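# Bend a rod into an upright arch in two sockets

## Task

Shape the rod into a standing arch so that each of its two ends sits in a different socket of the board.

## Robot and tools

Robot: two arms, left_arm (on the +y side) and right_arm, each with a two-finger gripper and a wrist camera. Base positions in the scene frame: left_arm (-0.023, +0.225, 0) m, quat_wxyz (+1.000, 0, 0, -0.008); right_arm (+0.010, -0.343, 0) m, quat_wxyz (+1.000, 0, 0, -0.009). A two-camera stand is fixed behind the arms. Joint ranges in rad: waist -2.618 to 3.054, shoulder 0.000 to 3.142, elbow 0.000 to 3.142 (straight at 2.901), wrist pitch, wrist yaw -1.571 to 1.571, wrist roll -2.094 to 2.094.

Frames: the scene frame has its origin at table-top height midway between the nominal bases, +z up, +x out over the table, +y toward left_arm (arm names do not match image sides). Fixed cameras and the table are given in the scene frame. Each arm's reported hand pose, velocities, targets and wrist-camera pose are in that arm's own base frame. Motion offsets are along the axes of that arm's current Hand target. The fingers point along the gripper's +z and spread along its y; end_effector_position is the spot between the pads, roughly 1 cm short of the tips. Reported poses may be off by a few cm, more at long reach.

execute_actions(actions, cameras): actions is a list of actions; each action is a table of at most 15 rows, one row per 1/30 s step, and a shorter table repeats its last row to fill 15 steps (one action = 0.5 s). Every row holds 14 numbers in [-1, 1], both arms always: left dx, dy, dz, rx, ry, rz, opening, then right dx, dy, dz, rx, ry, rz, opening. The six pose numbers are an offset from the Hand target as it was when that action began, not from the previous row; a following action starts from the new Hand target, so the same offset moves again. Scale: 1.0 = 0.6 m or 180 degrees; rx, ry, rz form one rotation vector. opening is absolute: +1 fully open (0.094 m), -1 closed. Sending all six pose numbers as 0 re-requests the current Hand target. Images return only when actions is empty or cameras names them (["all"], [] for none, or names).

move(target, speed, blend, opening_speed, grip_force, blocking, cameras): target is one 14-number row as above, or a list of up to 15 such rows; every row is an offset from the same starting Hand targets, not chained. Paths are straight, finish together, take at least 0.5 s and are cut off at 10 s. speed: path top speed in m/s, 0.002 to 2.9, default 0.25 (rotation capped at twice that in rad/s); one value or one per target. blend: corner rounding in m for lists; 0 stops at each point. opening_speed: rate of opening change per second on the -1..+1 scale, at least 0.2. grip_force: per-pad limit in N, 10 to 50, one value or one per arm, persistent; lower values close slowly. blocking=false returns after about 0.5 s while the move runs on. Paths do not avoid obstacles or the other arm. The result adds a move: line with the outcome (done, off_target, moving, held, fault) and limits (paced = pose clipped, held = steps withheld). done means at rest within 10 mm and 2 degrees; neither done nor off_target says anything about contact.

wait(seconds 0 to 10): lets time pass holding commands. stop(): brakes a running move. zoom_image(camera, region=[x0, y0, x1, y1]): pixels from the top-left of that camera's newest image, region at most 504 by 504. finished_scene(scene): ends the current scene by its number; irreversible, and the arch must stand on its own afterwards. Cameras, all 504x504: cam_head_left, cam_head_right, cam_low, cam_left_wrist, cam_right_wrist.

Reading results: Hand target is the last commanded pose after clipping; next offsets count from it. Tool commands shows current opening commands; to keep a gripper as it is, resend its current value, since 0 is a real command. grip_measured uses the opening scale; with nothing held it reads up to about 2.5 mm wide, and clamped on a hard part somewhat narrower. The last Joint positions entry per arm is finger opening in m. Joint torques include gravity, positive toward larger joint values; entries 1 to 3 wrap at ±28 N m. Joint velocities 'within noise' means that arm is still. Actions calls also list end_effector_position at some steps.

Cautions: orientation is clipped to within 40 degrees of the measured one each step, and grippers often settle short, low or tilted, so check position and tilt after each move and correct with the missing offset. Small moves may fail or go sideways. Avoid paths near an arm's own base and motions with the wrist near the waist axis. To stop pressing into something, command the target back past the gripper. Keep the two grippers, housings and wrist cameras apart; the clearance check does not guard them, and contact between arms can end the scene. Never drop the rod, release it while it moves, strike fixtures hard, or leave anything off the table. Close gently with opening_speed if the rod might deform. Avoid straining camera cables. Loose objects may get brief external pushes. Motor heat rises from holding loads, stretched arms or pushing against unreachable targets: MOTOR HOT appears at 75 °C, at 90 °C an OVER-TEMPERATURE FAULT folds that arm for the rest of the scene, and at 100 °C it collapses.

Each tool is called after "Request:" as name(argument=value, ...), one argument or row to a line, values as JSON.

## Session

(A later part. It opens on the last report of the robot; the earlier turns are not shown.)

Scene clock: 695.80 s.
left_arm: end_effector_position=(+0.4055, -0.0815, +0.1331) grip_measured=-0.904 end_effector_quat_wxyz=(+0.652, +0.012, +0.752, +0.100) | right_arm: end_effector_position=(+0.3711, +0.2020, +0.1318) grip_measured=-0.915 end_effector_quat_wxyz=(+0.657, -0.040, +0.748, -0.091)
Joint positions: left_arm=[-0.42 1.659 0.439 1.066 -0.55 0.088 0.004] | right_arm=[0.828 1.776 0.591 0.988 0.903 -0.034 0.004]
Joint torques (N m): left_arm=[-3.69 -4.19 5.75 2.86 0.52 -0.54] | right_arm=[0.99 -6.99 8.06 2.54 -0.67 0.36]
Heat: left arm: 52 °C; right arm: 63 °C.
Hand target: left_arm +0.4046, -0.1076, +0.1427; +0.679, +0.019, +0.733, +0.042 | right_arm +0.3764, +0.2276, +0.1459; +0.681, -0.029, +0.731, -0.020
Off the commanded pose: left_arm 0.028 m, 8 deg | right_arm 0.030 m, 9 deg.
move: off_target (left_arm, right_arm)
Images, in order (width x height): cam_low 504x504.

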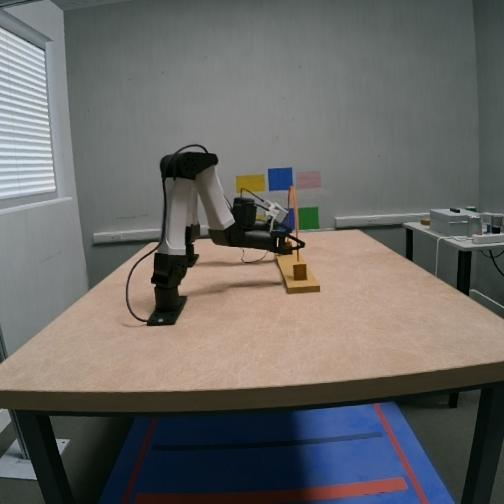

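Request:
move(
  target=[0.0160,-0.0017,0.0080,0,0,0,-1, 0.0163,0.0012,0.0028,0,0,0,-1],
  speed=0.05,
  cameras=["cam_low","cam_left_wrist","cam_right_wrist"],
)

Request:
zoom_image(
  camera="cam_low",
  region=[278, 228, 318, 284],
)

Request:
zoom_image(
  camera="cam_low",
  region=[280, 226, 304, 256],
)

Scene clock: 714.23 s.
left_arm: end_effector_position=(+0.4081, -0.0821, +0.1211) grip_measured=-0.904 end_effector_quat_wxyz=(+0.649, +0.011, +0.754, +0.101) | right_arm: end_effector_position=(+0.3715, +0.2024, +0.1187) grip_measured=-0.915 end_effector_quat_wxyz=(+0.648, -0.045, +0.754, -0.096)
Joint positions: left_arm=[-0.42 1.722 0.439 1.122 -0.553 0.085 0.004] | right_arm=[0.828 1.812 0.591 0.991 0.903 -0.025 0.004]
Joint torques (N m): left_arm=[-3.14 -4.59 5.64 2.9 0.59 -0.5] | right_arm=[0.79 -7.15 7.3 2.87 -0.66 0.33]
Heat: left arm: 53 °C; right arm: 61 °C.
Hand target: left_arm +0.4087, -0.1076, +0.1327; +0.679, +0.019, +0.733, +0.042 | right_arm +0.3773, +0.2277, +0.1359; +0.681, -0.029, +0.731, -0.020
Off the commanded pose: left_arm 0.028 m, 8 deg | right_arm 0.031 m, 10 deg.
move: off_target (left_arm, right_arm)
Images, in order (width x height): cam_low 504x504, cam_left_wrist 504x504, cam_right_wrist 504x504.

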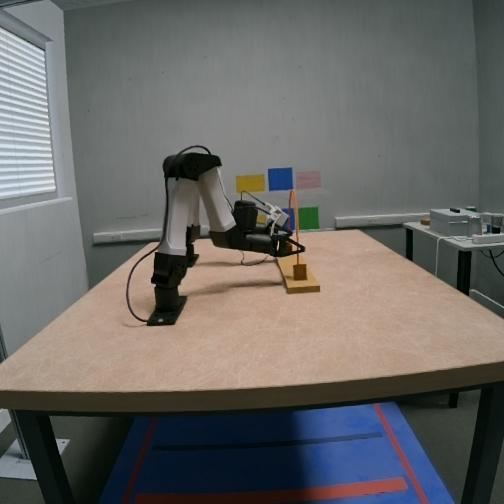

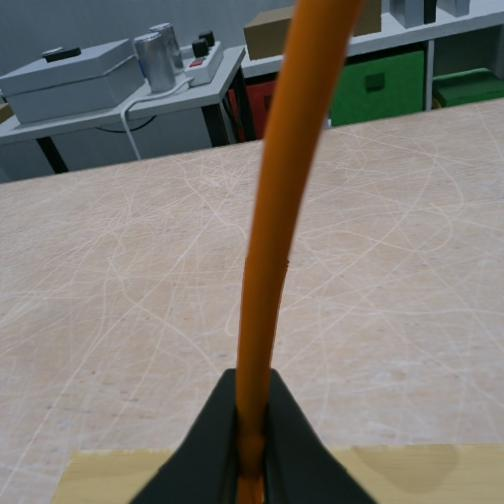

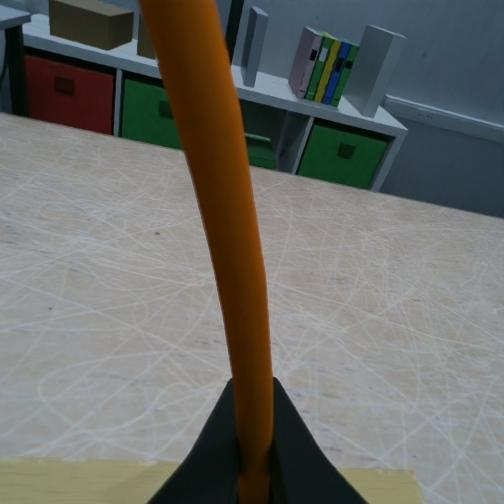

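Scaled by 9.000.

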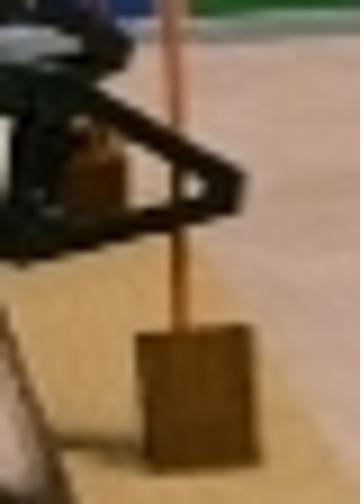

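Scaled by 16.800.

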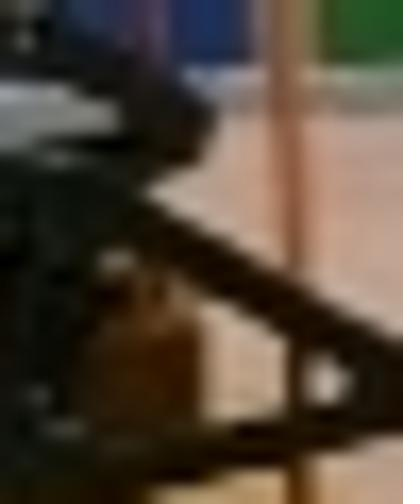

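Request:
move(
  target=[0.0065,-0.0006,0.0022,0,0,0,-1, 0.0167,0.0012,-0.0013,0,0,0,-1],
  speed=0.04,
  cameras=["cam_low","cam_left_wrist","cam_right_wrist"],
)

Request:
zoom_image(
  camera="cam_low",
  region=[278, 228, 318, 284],
)

Scene clock: 725.30 s.
left_arm: end_effector_position=(+0.4088, -0.0814, +0.1172) grip_measured=-0.904 end_effector_quat_wxyz=(+0.649, +0.009, +0.753, +0.103) | right_arm: end_effector_position=(+0.3728, +0.2037, +0.1119) grip_measured=-0.915 end_effector_quat_wxyz=(+0.650, -0.040, +0.753, -0.093)
Joint positions: left_arm=[-0.42 1.746 0.439 1.147 -0.559 0.085 0.004] | right_arm=[0.828 1.852 0.591 1.039 0.904 -0.019 0.004]
Joint torques (N m): left_arm=[-3.04 -4.6 5.45 2.89 0.66 -0.5] | right_arm=[1.11 -7.23 6.08 2.89 -0.64 0.29]
Heat: left arm: 51 °C; right arm: 62 °C.
Hand target: left_arm +0.4097, -0.1076, +0.1287; +0.679, +0.019, +0.733, +0.042 | right_arm +0.3759, +0.2277, +0.1260; +0.681, -0.029, +0.731, -0.020
Off the commanded pose: left_arm 0.029 m, 8 deg | right_arm 0.028 m, 9 deg.
move: off_target (left_arm, right_arm)
Images, in order (width x height): cam_low 504x504, cam_left_wrist 504x504, cam_right_wrist 504x504.

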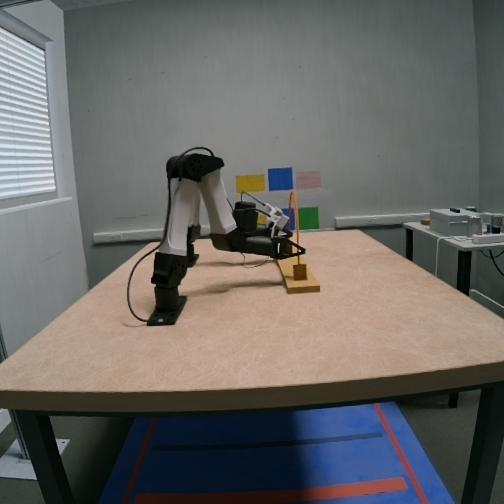

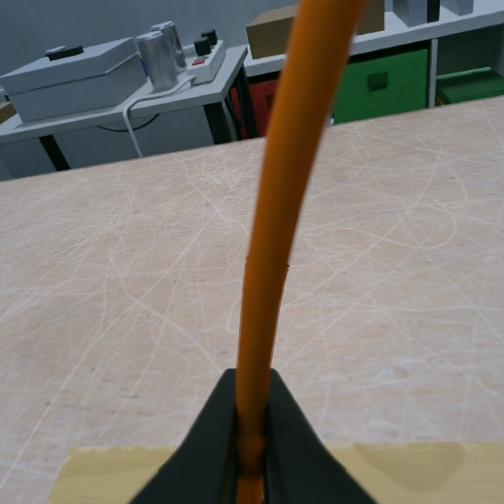

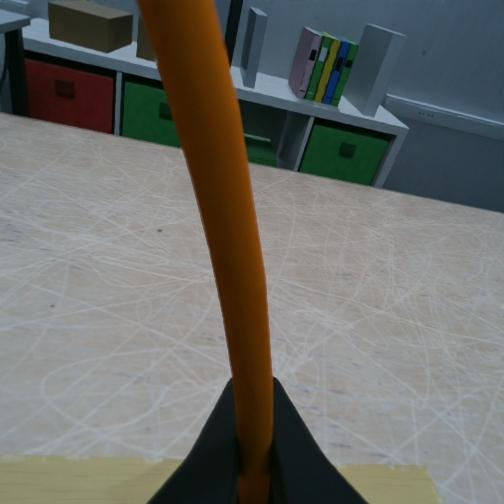

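Scaled by 9.000.

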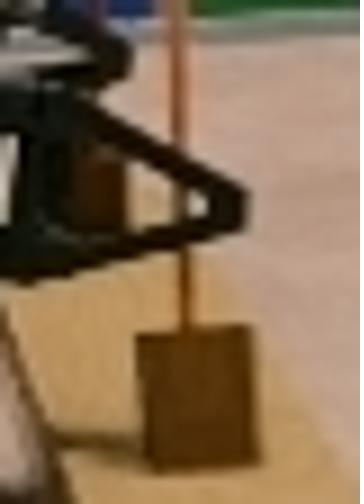

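Request:
move(
  target=[0.0016,0,0.002,0,0,0,-1, 0.0105,0.0008,-0.006,0,0,0,-1],
  speed=0.04,
  cameras=["cam_low","cam_left_wrist","cam_right_wrist"],
)

Request:
zoom_image(
  camera="cam_low",
  region=[278, 228, 318, 284],
)

Scene clock: 733.37 s.
left_arm: end_effector_position=(+0.4092, -0.0816, +0.1163) grip_measured=-0.904 end_effector_quat_wxyz=(+0.650, +0.009, +0.753, +0.103) | right_arm: end_effector_position=(+0.3726, +0.2022, +0.1088) grip_measured=-0.915 end_effector_quat_wxyz=(+0.652, -0.036, +0.751, -0.094)
Joint positions: left_arm=[-0.42 1.754 0.439 1.156 -0.559 0.085 0.004] | right_arm=[0.828 1.871 0.585 1.069 0.912 -0.019 0.004]
Joint torques (N m): left_arm=[-2.86 -4.59 5.7 2.85 0.68 -0.49] | right_arm=[2.06 -7.31 5.07 2.87 -0.61 0.32]
Heat: left arm: 51 °C; right arm: 65 °C.
Hand target: left_arm +0.4109, -0.1075, +0.1277; +0.679, +0.019, +0.733, +0.042 | right_arm +0.3718, +0.2277, +0.1199; +0.681, -0.029, +0.731, -0.020
Off the commanded pose: left_arm 0.028 m, 8 deg | right_arm 0.028 m, 9 deg.
move: off_target (left_arm, right_arm)
Images, in order (width x height): cam_low 504x504, cam_left_wrist 504x504, cam_right_wrist 504x504.

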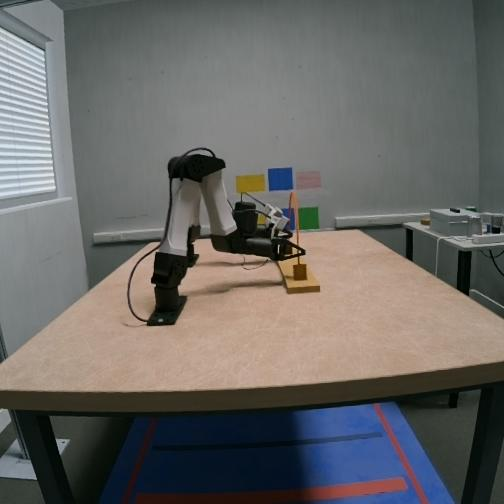

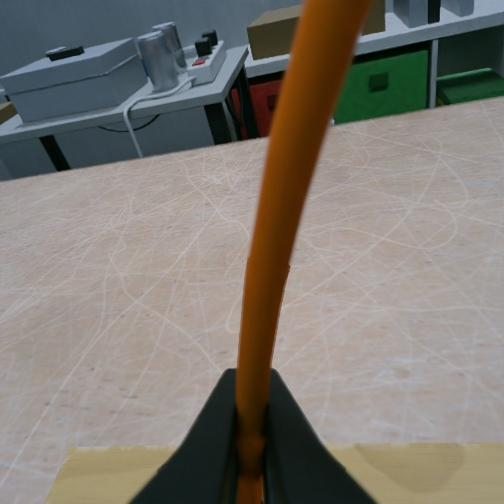

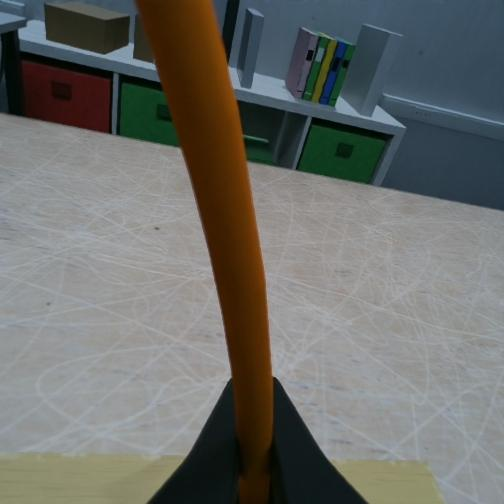

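Scaled by 9.000.

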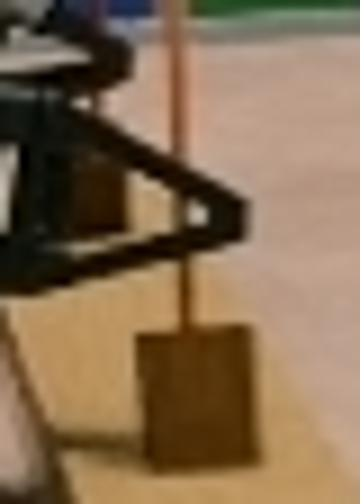

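Request:
move(
  target=[-0.0003,-0.0001,0.0033,0,0,0,-1, 0.0055,0.0005,-0.008,0,0,0,-1],
  speed=0.04,
  cameras=["cam_low","cam_right_wrist"],
)

Request:
zoom_image(
  camera="cam_low",
  region=[278, 228, 318, 284],
)

Scene clock: 740.47 s.
left_arm: end_effector_position=(+0.4093, -0.0814, +0.1156) grip_measured=-0.904 end_effector_quat_wxyz=(+0.650, +0.009, +0.753, +0.104) | right_arm: end_effector_position=(+0.3687, +0.2008, +0.1073) grip_measured=-0.915 end_effector_quat_wxyz=(+0.653, -0.035, +0.751, -0.095)
Joint positions: left_arm=[-0.42 1.758 0.439 1.161 -0.561 0.085 0.004] | right_arm=[0.835 1.871 0.571 1.085 0.922 -0.017 0.004]
Joint torques (N m): left_arm=[-2.62 -4.55 6.28 2.82 0.72 -0.48] | right_arm=[2.52 -6.79 4.96 2.88 -0.59 0.33]
Heat: left arm: 52 °C; right arm: 66 °C.
Hand target: left_arm +0.4129, -0.1075, +0.1277; +0.679, +0.019, +0.733, +0.042 | right_arm +0.3668, +0.2276, +0.1170; +0.681, -0.029, +0.731, -0.020
Off the commanded pose: left_arm 0.029 m, 8 deg | right_arm 0.029 m, 9 deg.
move: off_target (left_arm, right_arm)
Images, in order (width x height): cam_low 504x504, cam_right_wrist 504x504.

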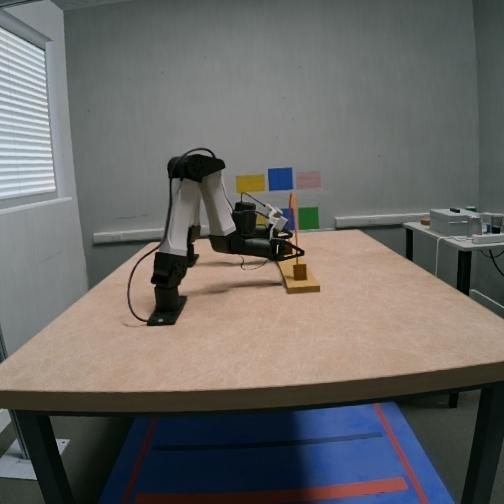

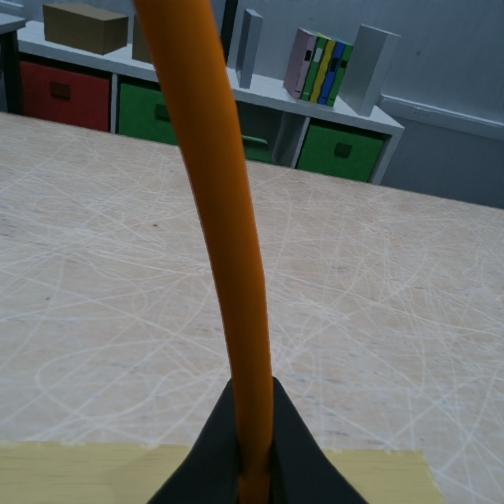

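Scaled by 9.000.

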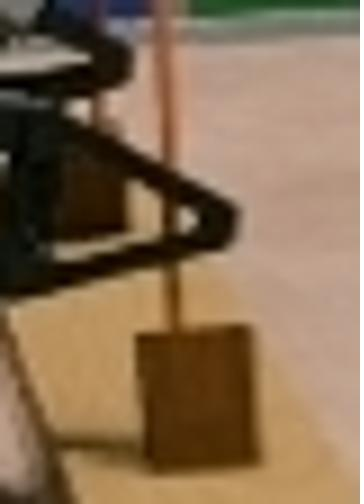

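Request:
move(
  target=[0.0066,-0.0006,0.0005,0,0,0,-1, 0.0066,0.0005,0.0005,0,0,0,-1],
  speed=0.04,
  cameras=["cam_low","cam_left_wrist"],
)

Request:
zoom_image(
  camera="cam_low",
  region=[278, 228, 318, 284],
)

Scene clock: 749.23 s.
left_arm: end_effector_position=(+0.4099, -0.0809, +0.1123) grip_measured=-0.904 end_effector_quat_wxyz=(+0.650, +0.007, +0.752, +0.105) | right_arm: end_effector_position=(+0.3690, +0.2006, +0.1020) grip_measured=-0.915 end_effector_quat_wxyz=(+0.652, -0.034, +0.751, -0.096)
Joint positions: left_arm=[-0.42 1.779 0.439 1.182 -0.566 0.085 0.004] | right_arm=[0.835 1.894 0.571 1.103 0.926 -0.014 0.004]
Joint torques (N m): left_arm=[-2.61 -4.6 5.87 2.82 0.75 -0.47] | right_arm=[2.54 -7.31 4.64 2.88 -0.63 0.32]
Heat: left arm: 52 °C; right arm: 67 °C.
Hand target: left_arm +0.4129, -0.1075, +0.1236; +0.679, +0.019, +0.733, +0.042 | right_arm +0.3669, +0.2277, +0.1129; +0.681, -0.029, +0.731, -0.020
Off the commanded pose: left_arm 0.029 m, 8 deg | right_arm 0.029 m, 10 deg.
move: off_target (left_arm, right_arm)
Images, in order (width x height): cam_low 504x504, cam_left_wrist 504x504.

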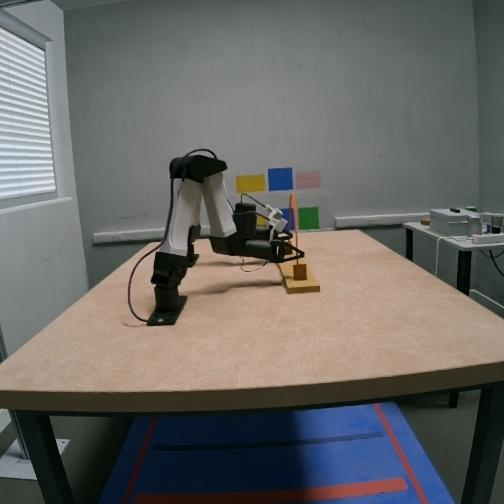

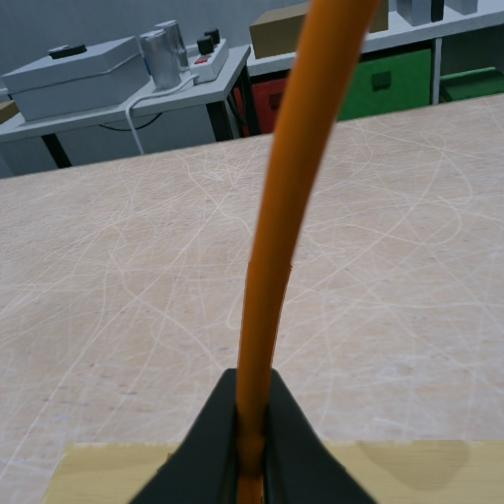

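Scaled by 9.000.

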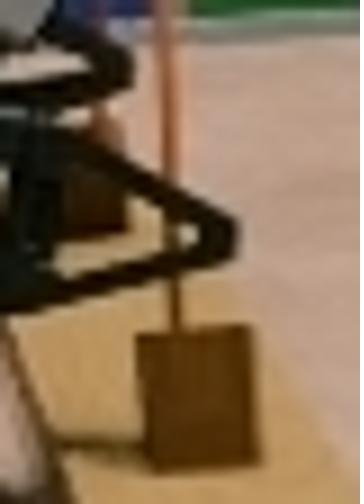

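Request:
move(
  target=[0.005,-0.0004,0.0004,0,0,0,-1, 0.0075,0.0005,0.0005,0,0,0,-1],
  speed=0.04,
  cameras=["cam_low","cam_left_wrist","cam_right_wrist"],
)

Request:
zoom_image(
  camera="cam_low",
  region=[278, 228, 318, 284],
)

Scene clock: 756.00 s.
left_arm: end_effector_position=(+0.4103, -0.0806, +0.1103) grip_measured=-0.904 end_effector_quat_wxyz=(+0.651, +0.005, +0.752, +0.106) | right_arm: end_effector_position=(+0.3685, +0.1994, +0.0968) grip_measured=-0.915 end_effector_quat_wxyz=(+0.651, -0.033, +0.752, -0.099)
Joint positions: left_arm=[-0.42 1.795 0.439 1.201 -0.569 0.085 0.004] | right_arm=[0.835 1.914 0.566 1.125 0.93 -0.014 0.004]
Joint torques (N m): left_arm=[-2.62 -4.62 5.55 2.82 0.78 -0.49] | right_arm=[2.58 -7.36 4.71 2.9 -0.67 0.31]
Heat: left arm: 53 °C; right arm: 67 °C.
Hand target: left_arm +0.4129, -0.1075, +0.1207; +0.679, +0.019, +0.733, +0.042 | right_arm +0.3668, +0.2277, +0.1084; +0.681, -0.029, +0.731, -0.020
Off the commanded pose: left_arm 0.029 m, 8 deg | right_arm 0.031 m, 10 deg.
move: off_target (left_arm, right_arm)
Images, in order (width x height): cam_low 504x504, cam_left_wrist 504x504, cam_right_wrist 504x504.

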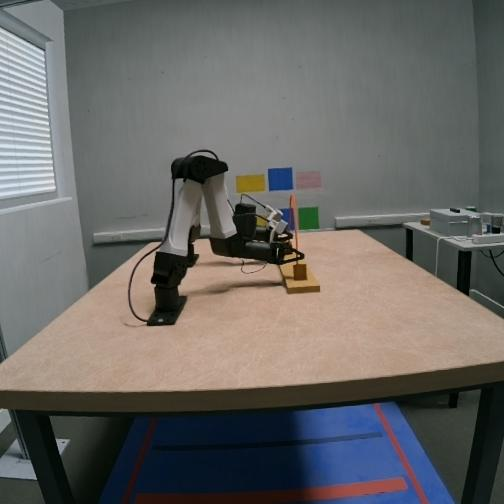

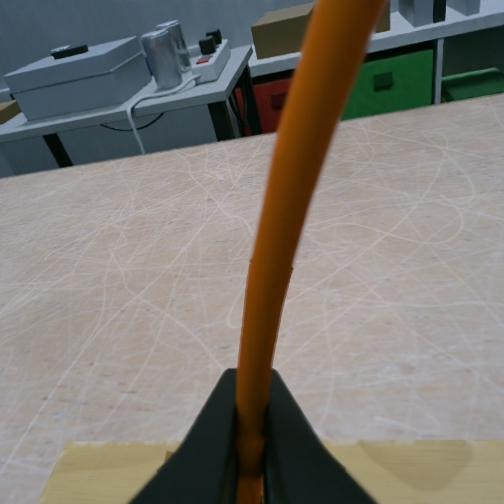

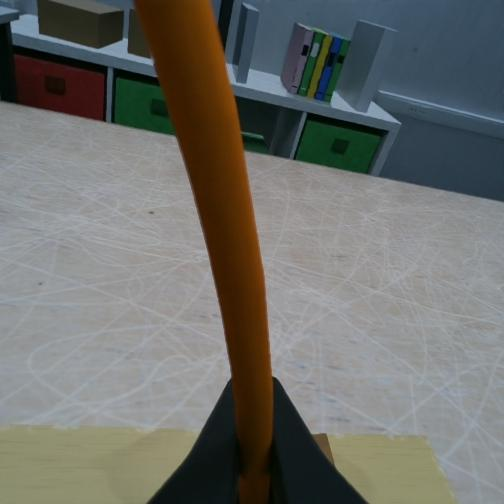

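Scaled by 9.000.

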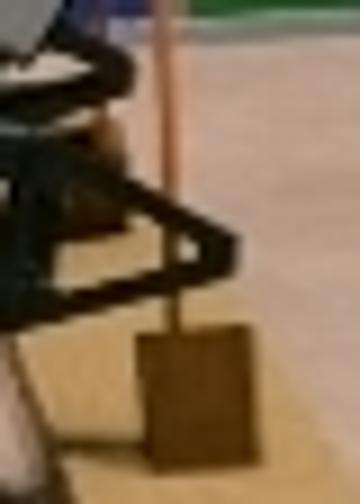

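Request:
move(
  target=[0.0042,-0.0004,0.0003,0,0,0,-1, 0.0066,0.0005,0.0005,0,0,0,-1],
  speed=0.04,
  cameras=["cam_low","cam_left_wrist","cam_right_wrist"],
)

Request:
zoom_image(
  camera="cam_low",
  region=[278, 228, 318, 284],
)

Scene clock: 764.13 s.
left_arm: end_effector_position=(+0.4107, -0.0803, +0.1087) grip_measured=-0.904 end_effector_quat_wxyz=(+0.652, +0.004, +0.751, +0.107) | right_arm: end_effector_position=(+0.3687, +0.1989, +0.0935) grip_measured=-0.915 end_effector_quat_wxyz=(+0.651, -0.031, +0.752, -0.101)
Joint positions: left_arm=[-0.42 1.808 0.439 1.218 -0.572 0.085 0.004] | right_arm=[0.835 1.932 0.566 1.143 0.935 -0.014 0.004]
Joint torques (N m): left_arm=[-2.66 -4.71 5.29 2.8 0.81 -0.48] | right_arm=[2.61 -7.42 4.48 2.9 -0.73 0.31]
Heat: left arm: 53 °C; right arm: 66 °C.
Hand target: left_arm +0.4129, -0.1075, +0.1181; +0.679, +0.019, +0.733, +0.042 | right_arm +0.3669, +0.2277, +0.1045; +0.681, -0.029, +0.731, -0.020
Off the commanded pose: left_arm 0.029 m, 9 deg | right_arm 0.031 m, 10 deg.
move: off_target (left_arm, right_arm)
Images, in order (width x height): cam_low 504x504, cam_left_wrist 504x504, cam_right_wrist 504x504.

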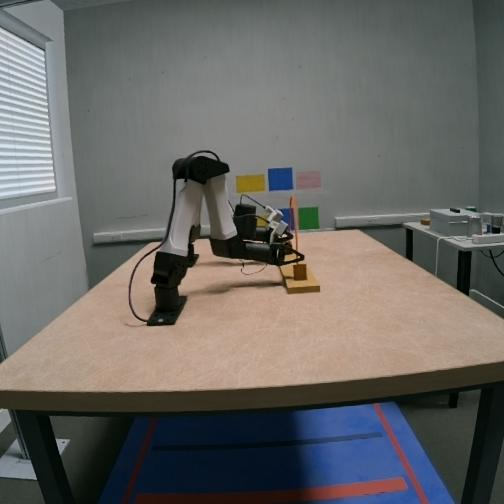

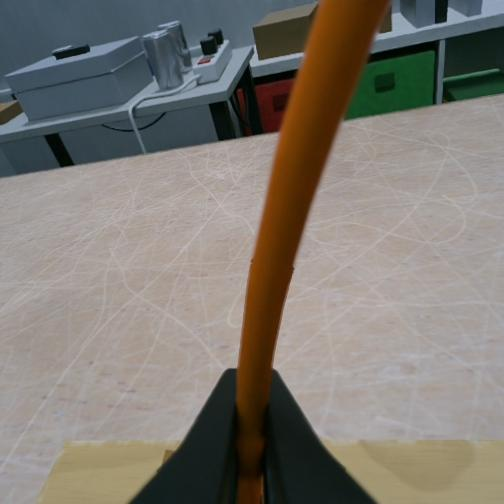

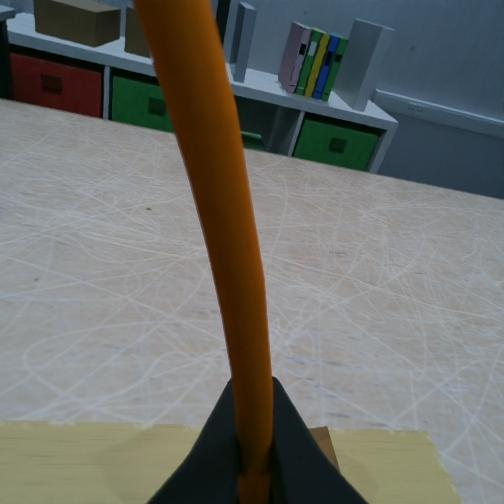

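Scaled by 9.000.

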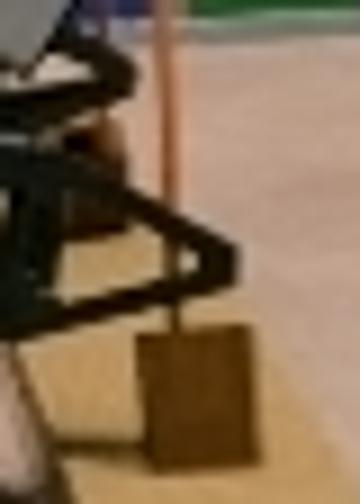

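Request:
move(
  target=[0.0017,-0.0002,0.0001,0,0,0,-1, 0.0058,0.0004,0.0004,0,0,0,-1],
  speed=0.04,
  cameras=["cam_low","cam_left_wrist","cam_right_wrist"],
)

Request:
zoom_image(
  camera="cam_low",
  region=[278, 180, 318, 284],
)

Scene clock: 770.63 s.
left_arm: end_effector_position=(+0.4109, -0.0804, +0.1082) grip_measured=-0.904 end_effector_quat_wxyz=(+0.653, +0.003, +0.750, +0.106) | right_arm: end_effector_position=(+0.3684, +0.1983, +0.0927) grip_measured=-0.915 end_effector_quat_wxyz=(+0.655, -0.026, +0.749, -0.099)
Joint positions: left_arm=[-0.42 1.814 0.439 1.225 -0.572 0.085 0.004] | right_arm=[0.837 1.948 0.563 1.177 0.941 -0.014 0.004]
Joint torques (N m): left_arm=[-2.63 -4.64 5.27 2.78 0.82 -0.5] | right_arm=[2.54 -7.19 4.57 2.78 -0.8 0.3]
Heat: left arm: 52 °C; right arm: 65 °C.
Hand target: left_arm +0.4129, -0.1075, +0.1171; +0.679, +0.019, +0.733, +0.042 | right_arm +0.3668, +0.2277, +0.1010; +0.681, -0.029, +0.731, -0.020
Off the commanded pose: left_arm 0.029 m, 8 deg | right_arm 0.031 m, 10 deg.
move: off_target (left_arm, right_arm)
Images, in order (width x height): cam_low 504x504, cam_left_wrist 504x504, cam_right_wrist 504x504.

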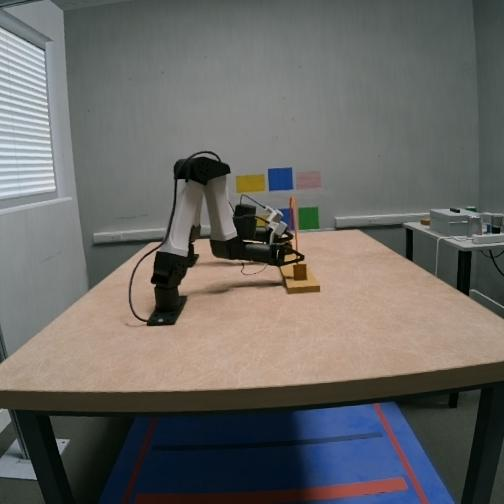

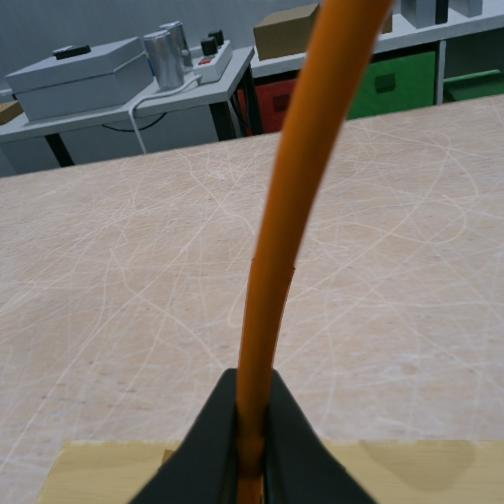

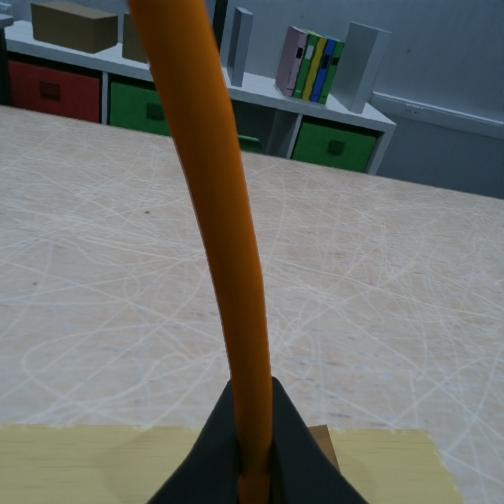

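Scaled by 4.846.

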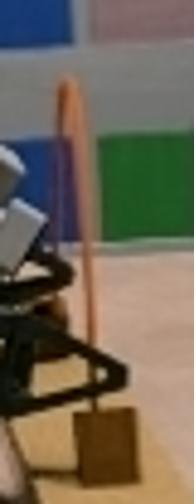

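Request:
move(
  target=[0.0033,0.0390,0.0014,0,0,0.02,-1, 0.0027,-0.0391,-0.0004,0,0,-0.02,-1],
  speed=0.04,
  cameras=["cam_low","cam_left_wrist","cam_right_wrist"],
)

Request:
zoom_image(
  camera="cam_low",
  region=[278, 180, 318, 284],
)

Request:
zoom_image(
  camera="cam_low",
  region=[278, 228, 318, 284],
)

Scene clock: 799.43 s.
left_arm: end_effector_position=(+0.4124, -0.0704, +0.1091) grip_measured=-0.904 end_effector_quat_wxyz=(+0.657, +0.031, +0.745, +0.105) | right_arm: end_effector_position=(+0.3659, +0.1907, +0.0938) grip_measured=-0.915 end_effector_quat_wxyz=(+0.664, -0.049, +0.741, -0.093)
Joint positions: left_arm=[-0.36 1.814 0.412 1.274 -0.475 0.141 0.004] | right_arm=[0.811 1.948 0.502 1.286 0.876 -0.082 0.004]
Joint torques (N m): left_arm=[-0.55 -5.48 4.42 2.64 0.69 -0.29] | right_arm=[-0.36 -8.47 3.34 2.46 -0.74 0.18]
Heat: left arm: 54 °C; right arm: 68 °C.
Hand target: left_arm +0.4129, -0.0839, +0.1171; +0.677, +0.042, +0.732, +0.063 | right_arm +0.3668, +0.2042, +0.1010; +0.681, -0.052, +0.730, -0.041
Off the commanded pose: left_arm 0.016 m, 6 deg | right_arm 0.015 m, 6 deg.
move: off_target (left_arm, right_arm)
Images, in order (width x height): cam_low 504x504, cam_left_wrist 504x504, cam_right_wrist 504x504.

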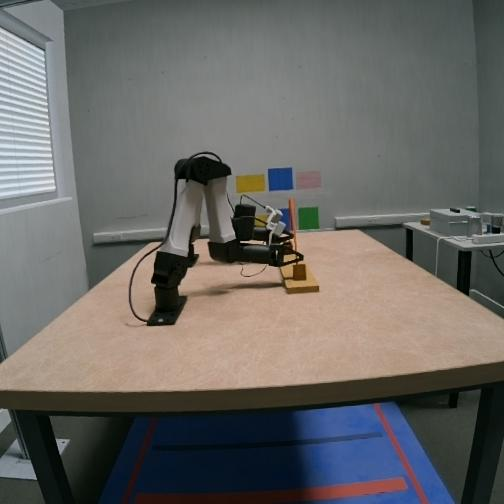

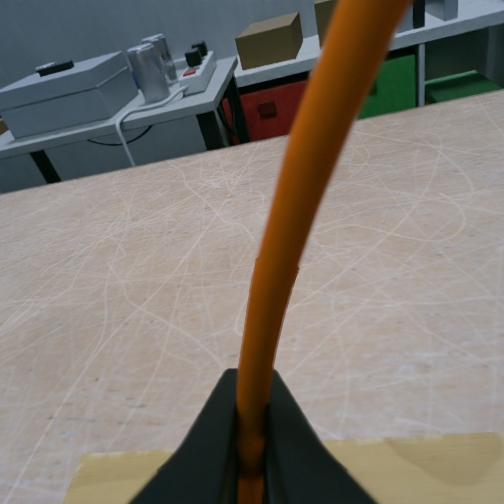

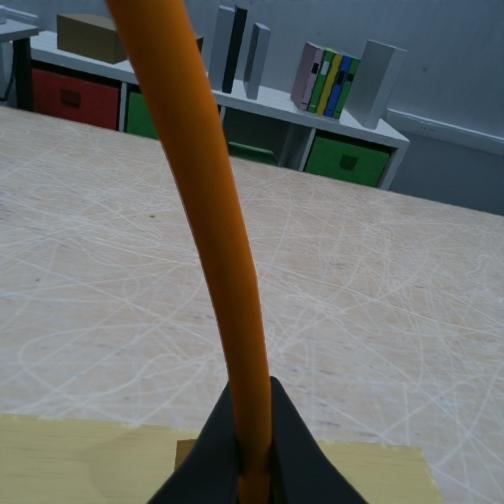

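Scaled by 4.846.

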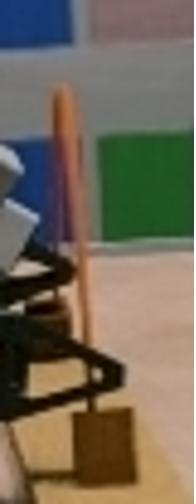

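Scaled by 9.000.

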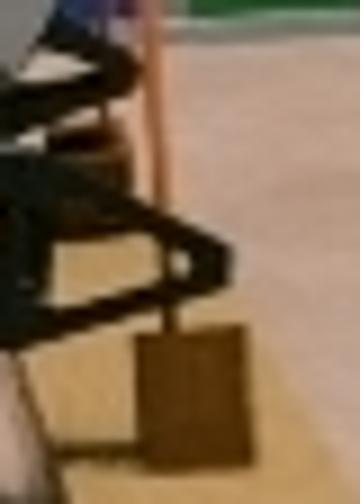

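Request:
move(
  target=[0,0,0,0,0,0,0.0, 0,0,0,0,0,0,0.0],
  speed=0.03,
  opening_speed=0.5,
  cameras=["cam_low","cam_left_wrist","cam_right_wrist"],
)

Request:
zoom_image(
  camera="cam_low",
  region=[268, 180, 328, 294],
)

Scene clock: 828.13 s.
left_arm: end_effector_position=(+0.4138, -0.0818, +0.1091) grip_measured=-0.003 end_effector_quat_wxyz=(+0.661, +0.052, +0.745, +0.077) | right_arm: end_effector_position=(+0.3675, +0.2011, +0.0935) grip_measured=-0.002 end_effector_quat_wxyz=(+0.665, -0.067, +0.741, -0.064)
Joint positions: left_arm=[-0.357 1.814 0.412 1.277 -0.401 0.137 0.047] | right_arm=[0.804 1.948 0.502 1.292 0.804 -0.074 0.047]
Joint torques (N m): left_arm=[-0.73 -5.24 4.55 2.66 0.11 -0.27] | right_arm=[0.02 -8.09 3.44 2.48 -0.06 0.11]
Heat: left arm: 52 °C; right arm: 65 °C.
Hand target: left_arm +0.4129, -0.0840, +0.1171; +0.677, +0.042, +0.732, +0.063 | right_arm +0.3668, +0.2042, +0.1010; +0.681, -0.052, +0.730, -0.041
Off the commanded pose: left_arm 0.008 m, 3 deg | right_arm 0.008 m, 4 deg.
move: off_target (left_arm, right_arm)
Images, in order (width x height): cam_low 504x504, cam_left_wrist 504x504, cam_right_wrist 504x504.

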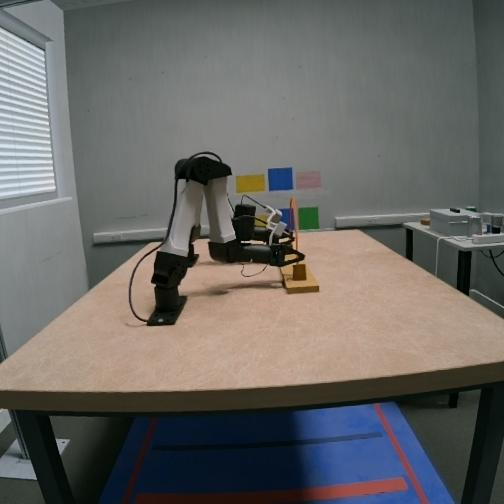

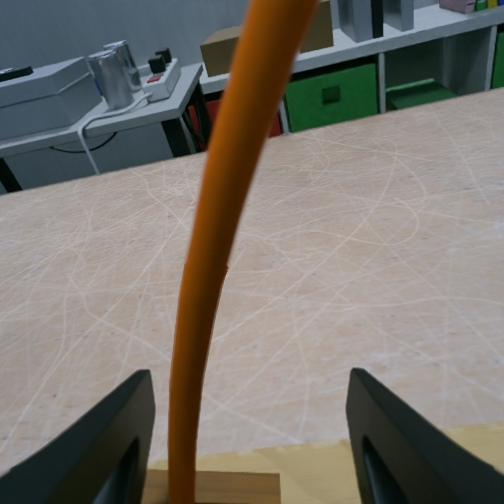

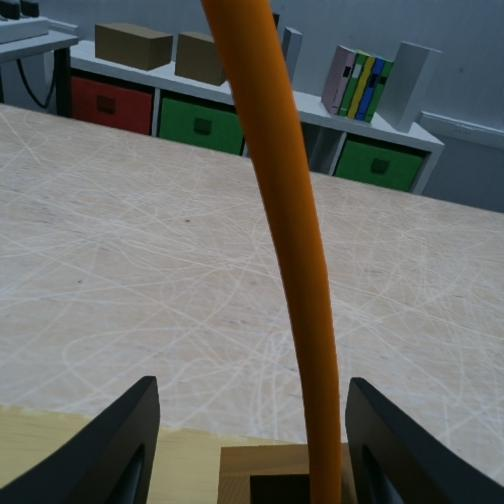

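Scaled by 4.421.

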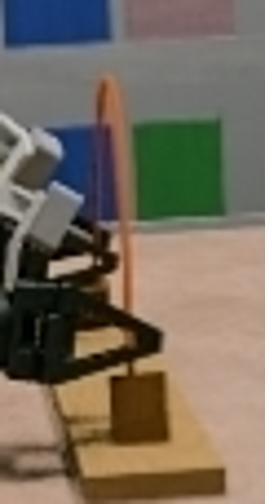

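Request:
move(
  target=[
    [0,0.010,0,0,0,0,0.5, 0,-0.010,0,0,0,0,0.5],
    [0,0.010,-0.15,0,0,0,0.5, 0,-0.010,-0.15,0,0,0,0.5],
  ],
  speed=0.08,
  opening_speed=0.6,
  cameras=["all"],
)

Request:
zoom_image(
  camera="cam_low",
  region=[268, 180, 328, 294],
)

Request:
zoom_image(
  camera="cam_head_left",
  region=[190, 240, 370, 340],
)

Scene clock: 839.80 s.
left_arm: end_effector_position=(+0.3262, -0.0840, +0.1168) grip_measured=+0.497 end_effector_quat_wxyz=(+0.666, +0.061, +0.740, +0.068) | right_arm: end_effector_position=(+0.2786, +0.1983, +0.0918) grip_measured=+0.498 end_effector_quat_wxyz=(+0.664, -0.084, +0.740, -0.066)
Joint positions: left_arm=[-0.518 1.522 0.1 1.3 -0.535 0.121 0.07] | right_arm=[1.076 1.808 0.271 1.313 1.051 -0.017 0.07]
Joint torques (N m): left_arm=[-1.22 -4.55 4.05 2.34 -0.24 -0.26] | right_arm=[0.2 -9.94 2.59 2.2 0.31 0.12]
Heat: left arm: 50 °C; right arm: 64 °C.
Hand target: left_arm +0.3230, -0.0812, +0.1247; +0.677, +0.042, +0.732, +0.063 | right_arm +0.2772, +0.1973, +0.1081; +0.680, -0.052, +0.730, -0.041
Off the commanded pose: left_arm 0.009 m, 3 deg | right_arm 0.016 m, 5 deg.
move: off_target (left_arm, right_arm)

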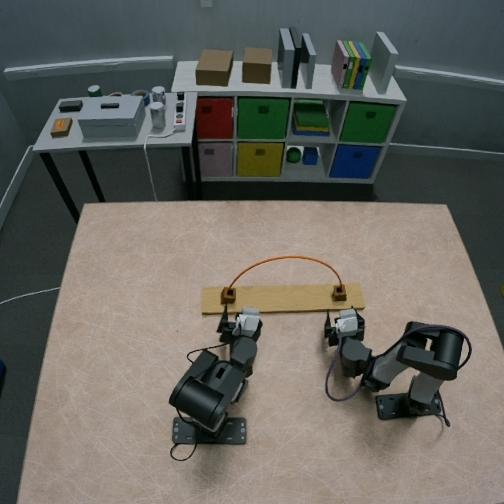

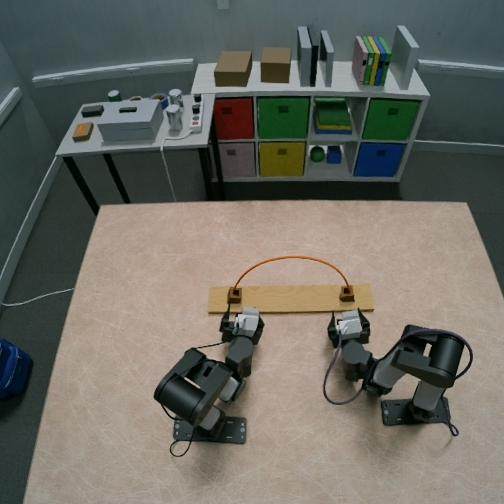

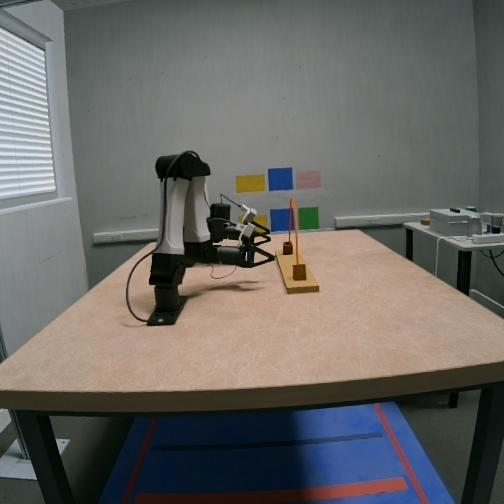

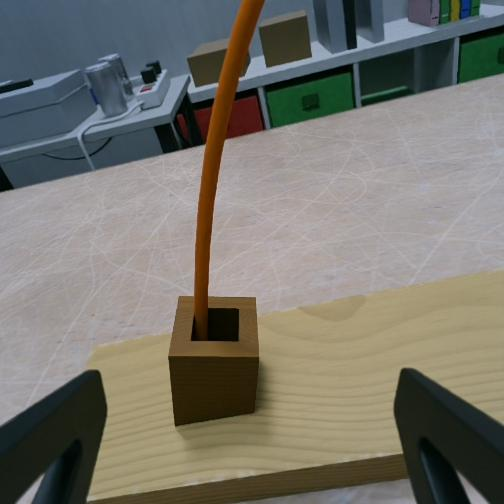

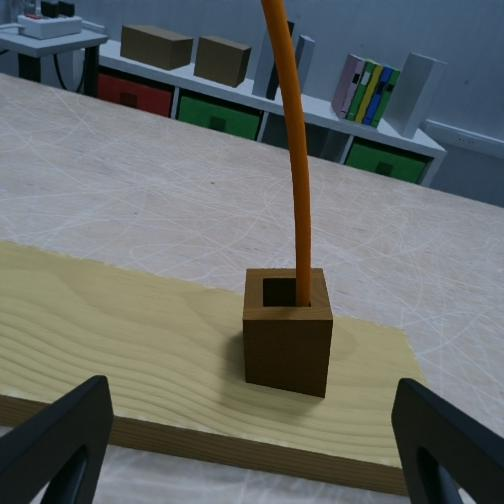

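Scaled by 4.421.

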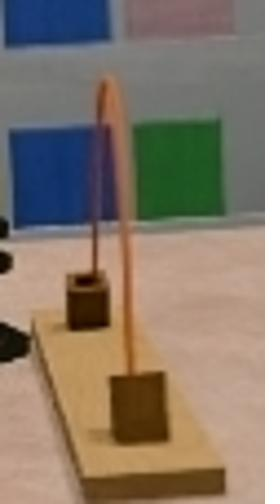

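Scaled by 2.800.

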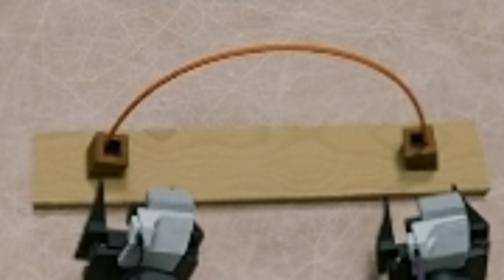

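Request:
finished_scene(
  scene=3,
)

The scene is finished: the task was done.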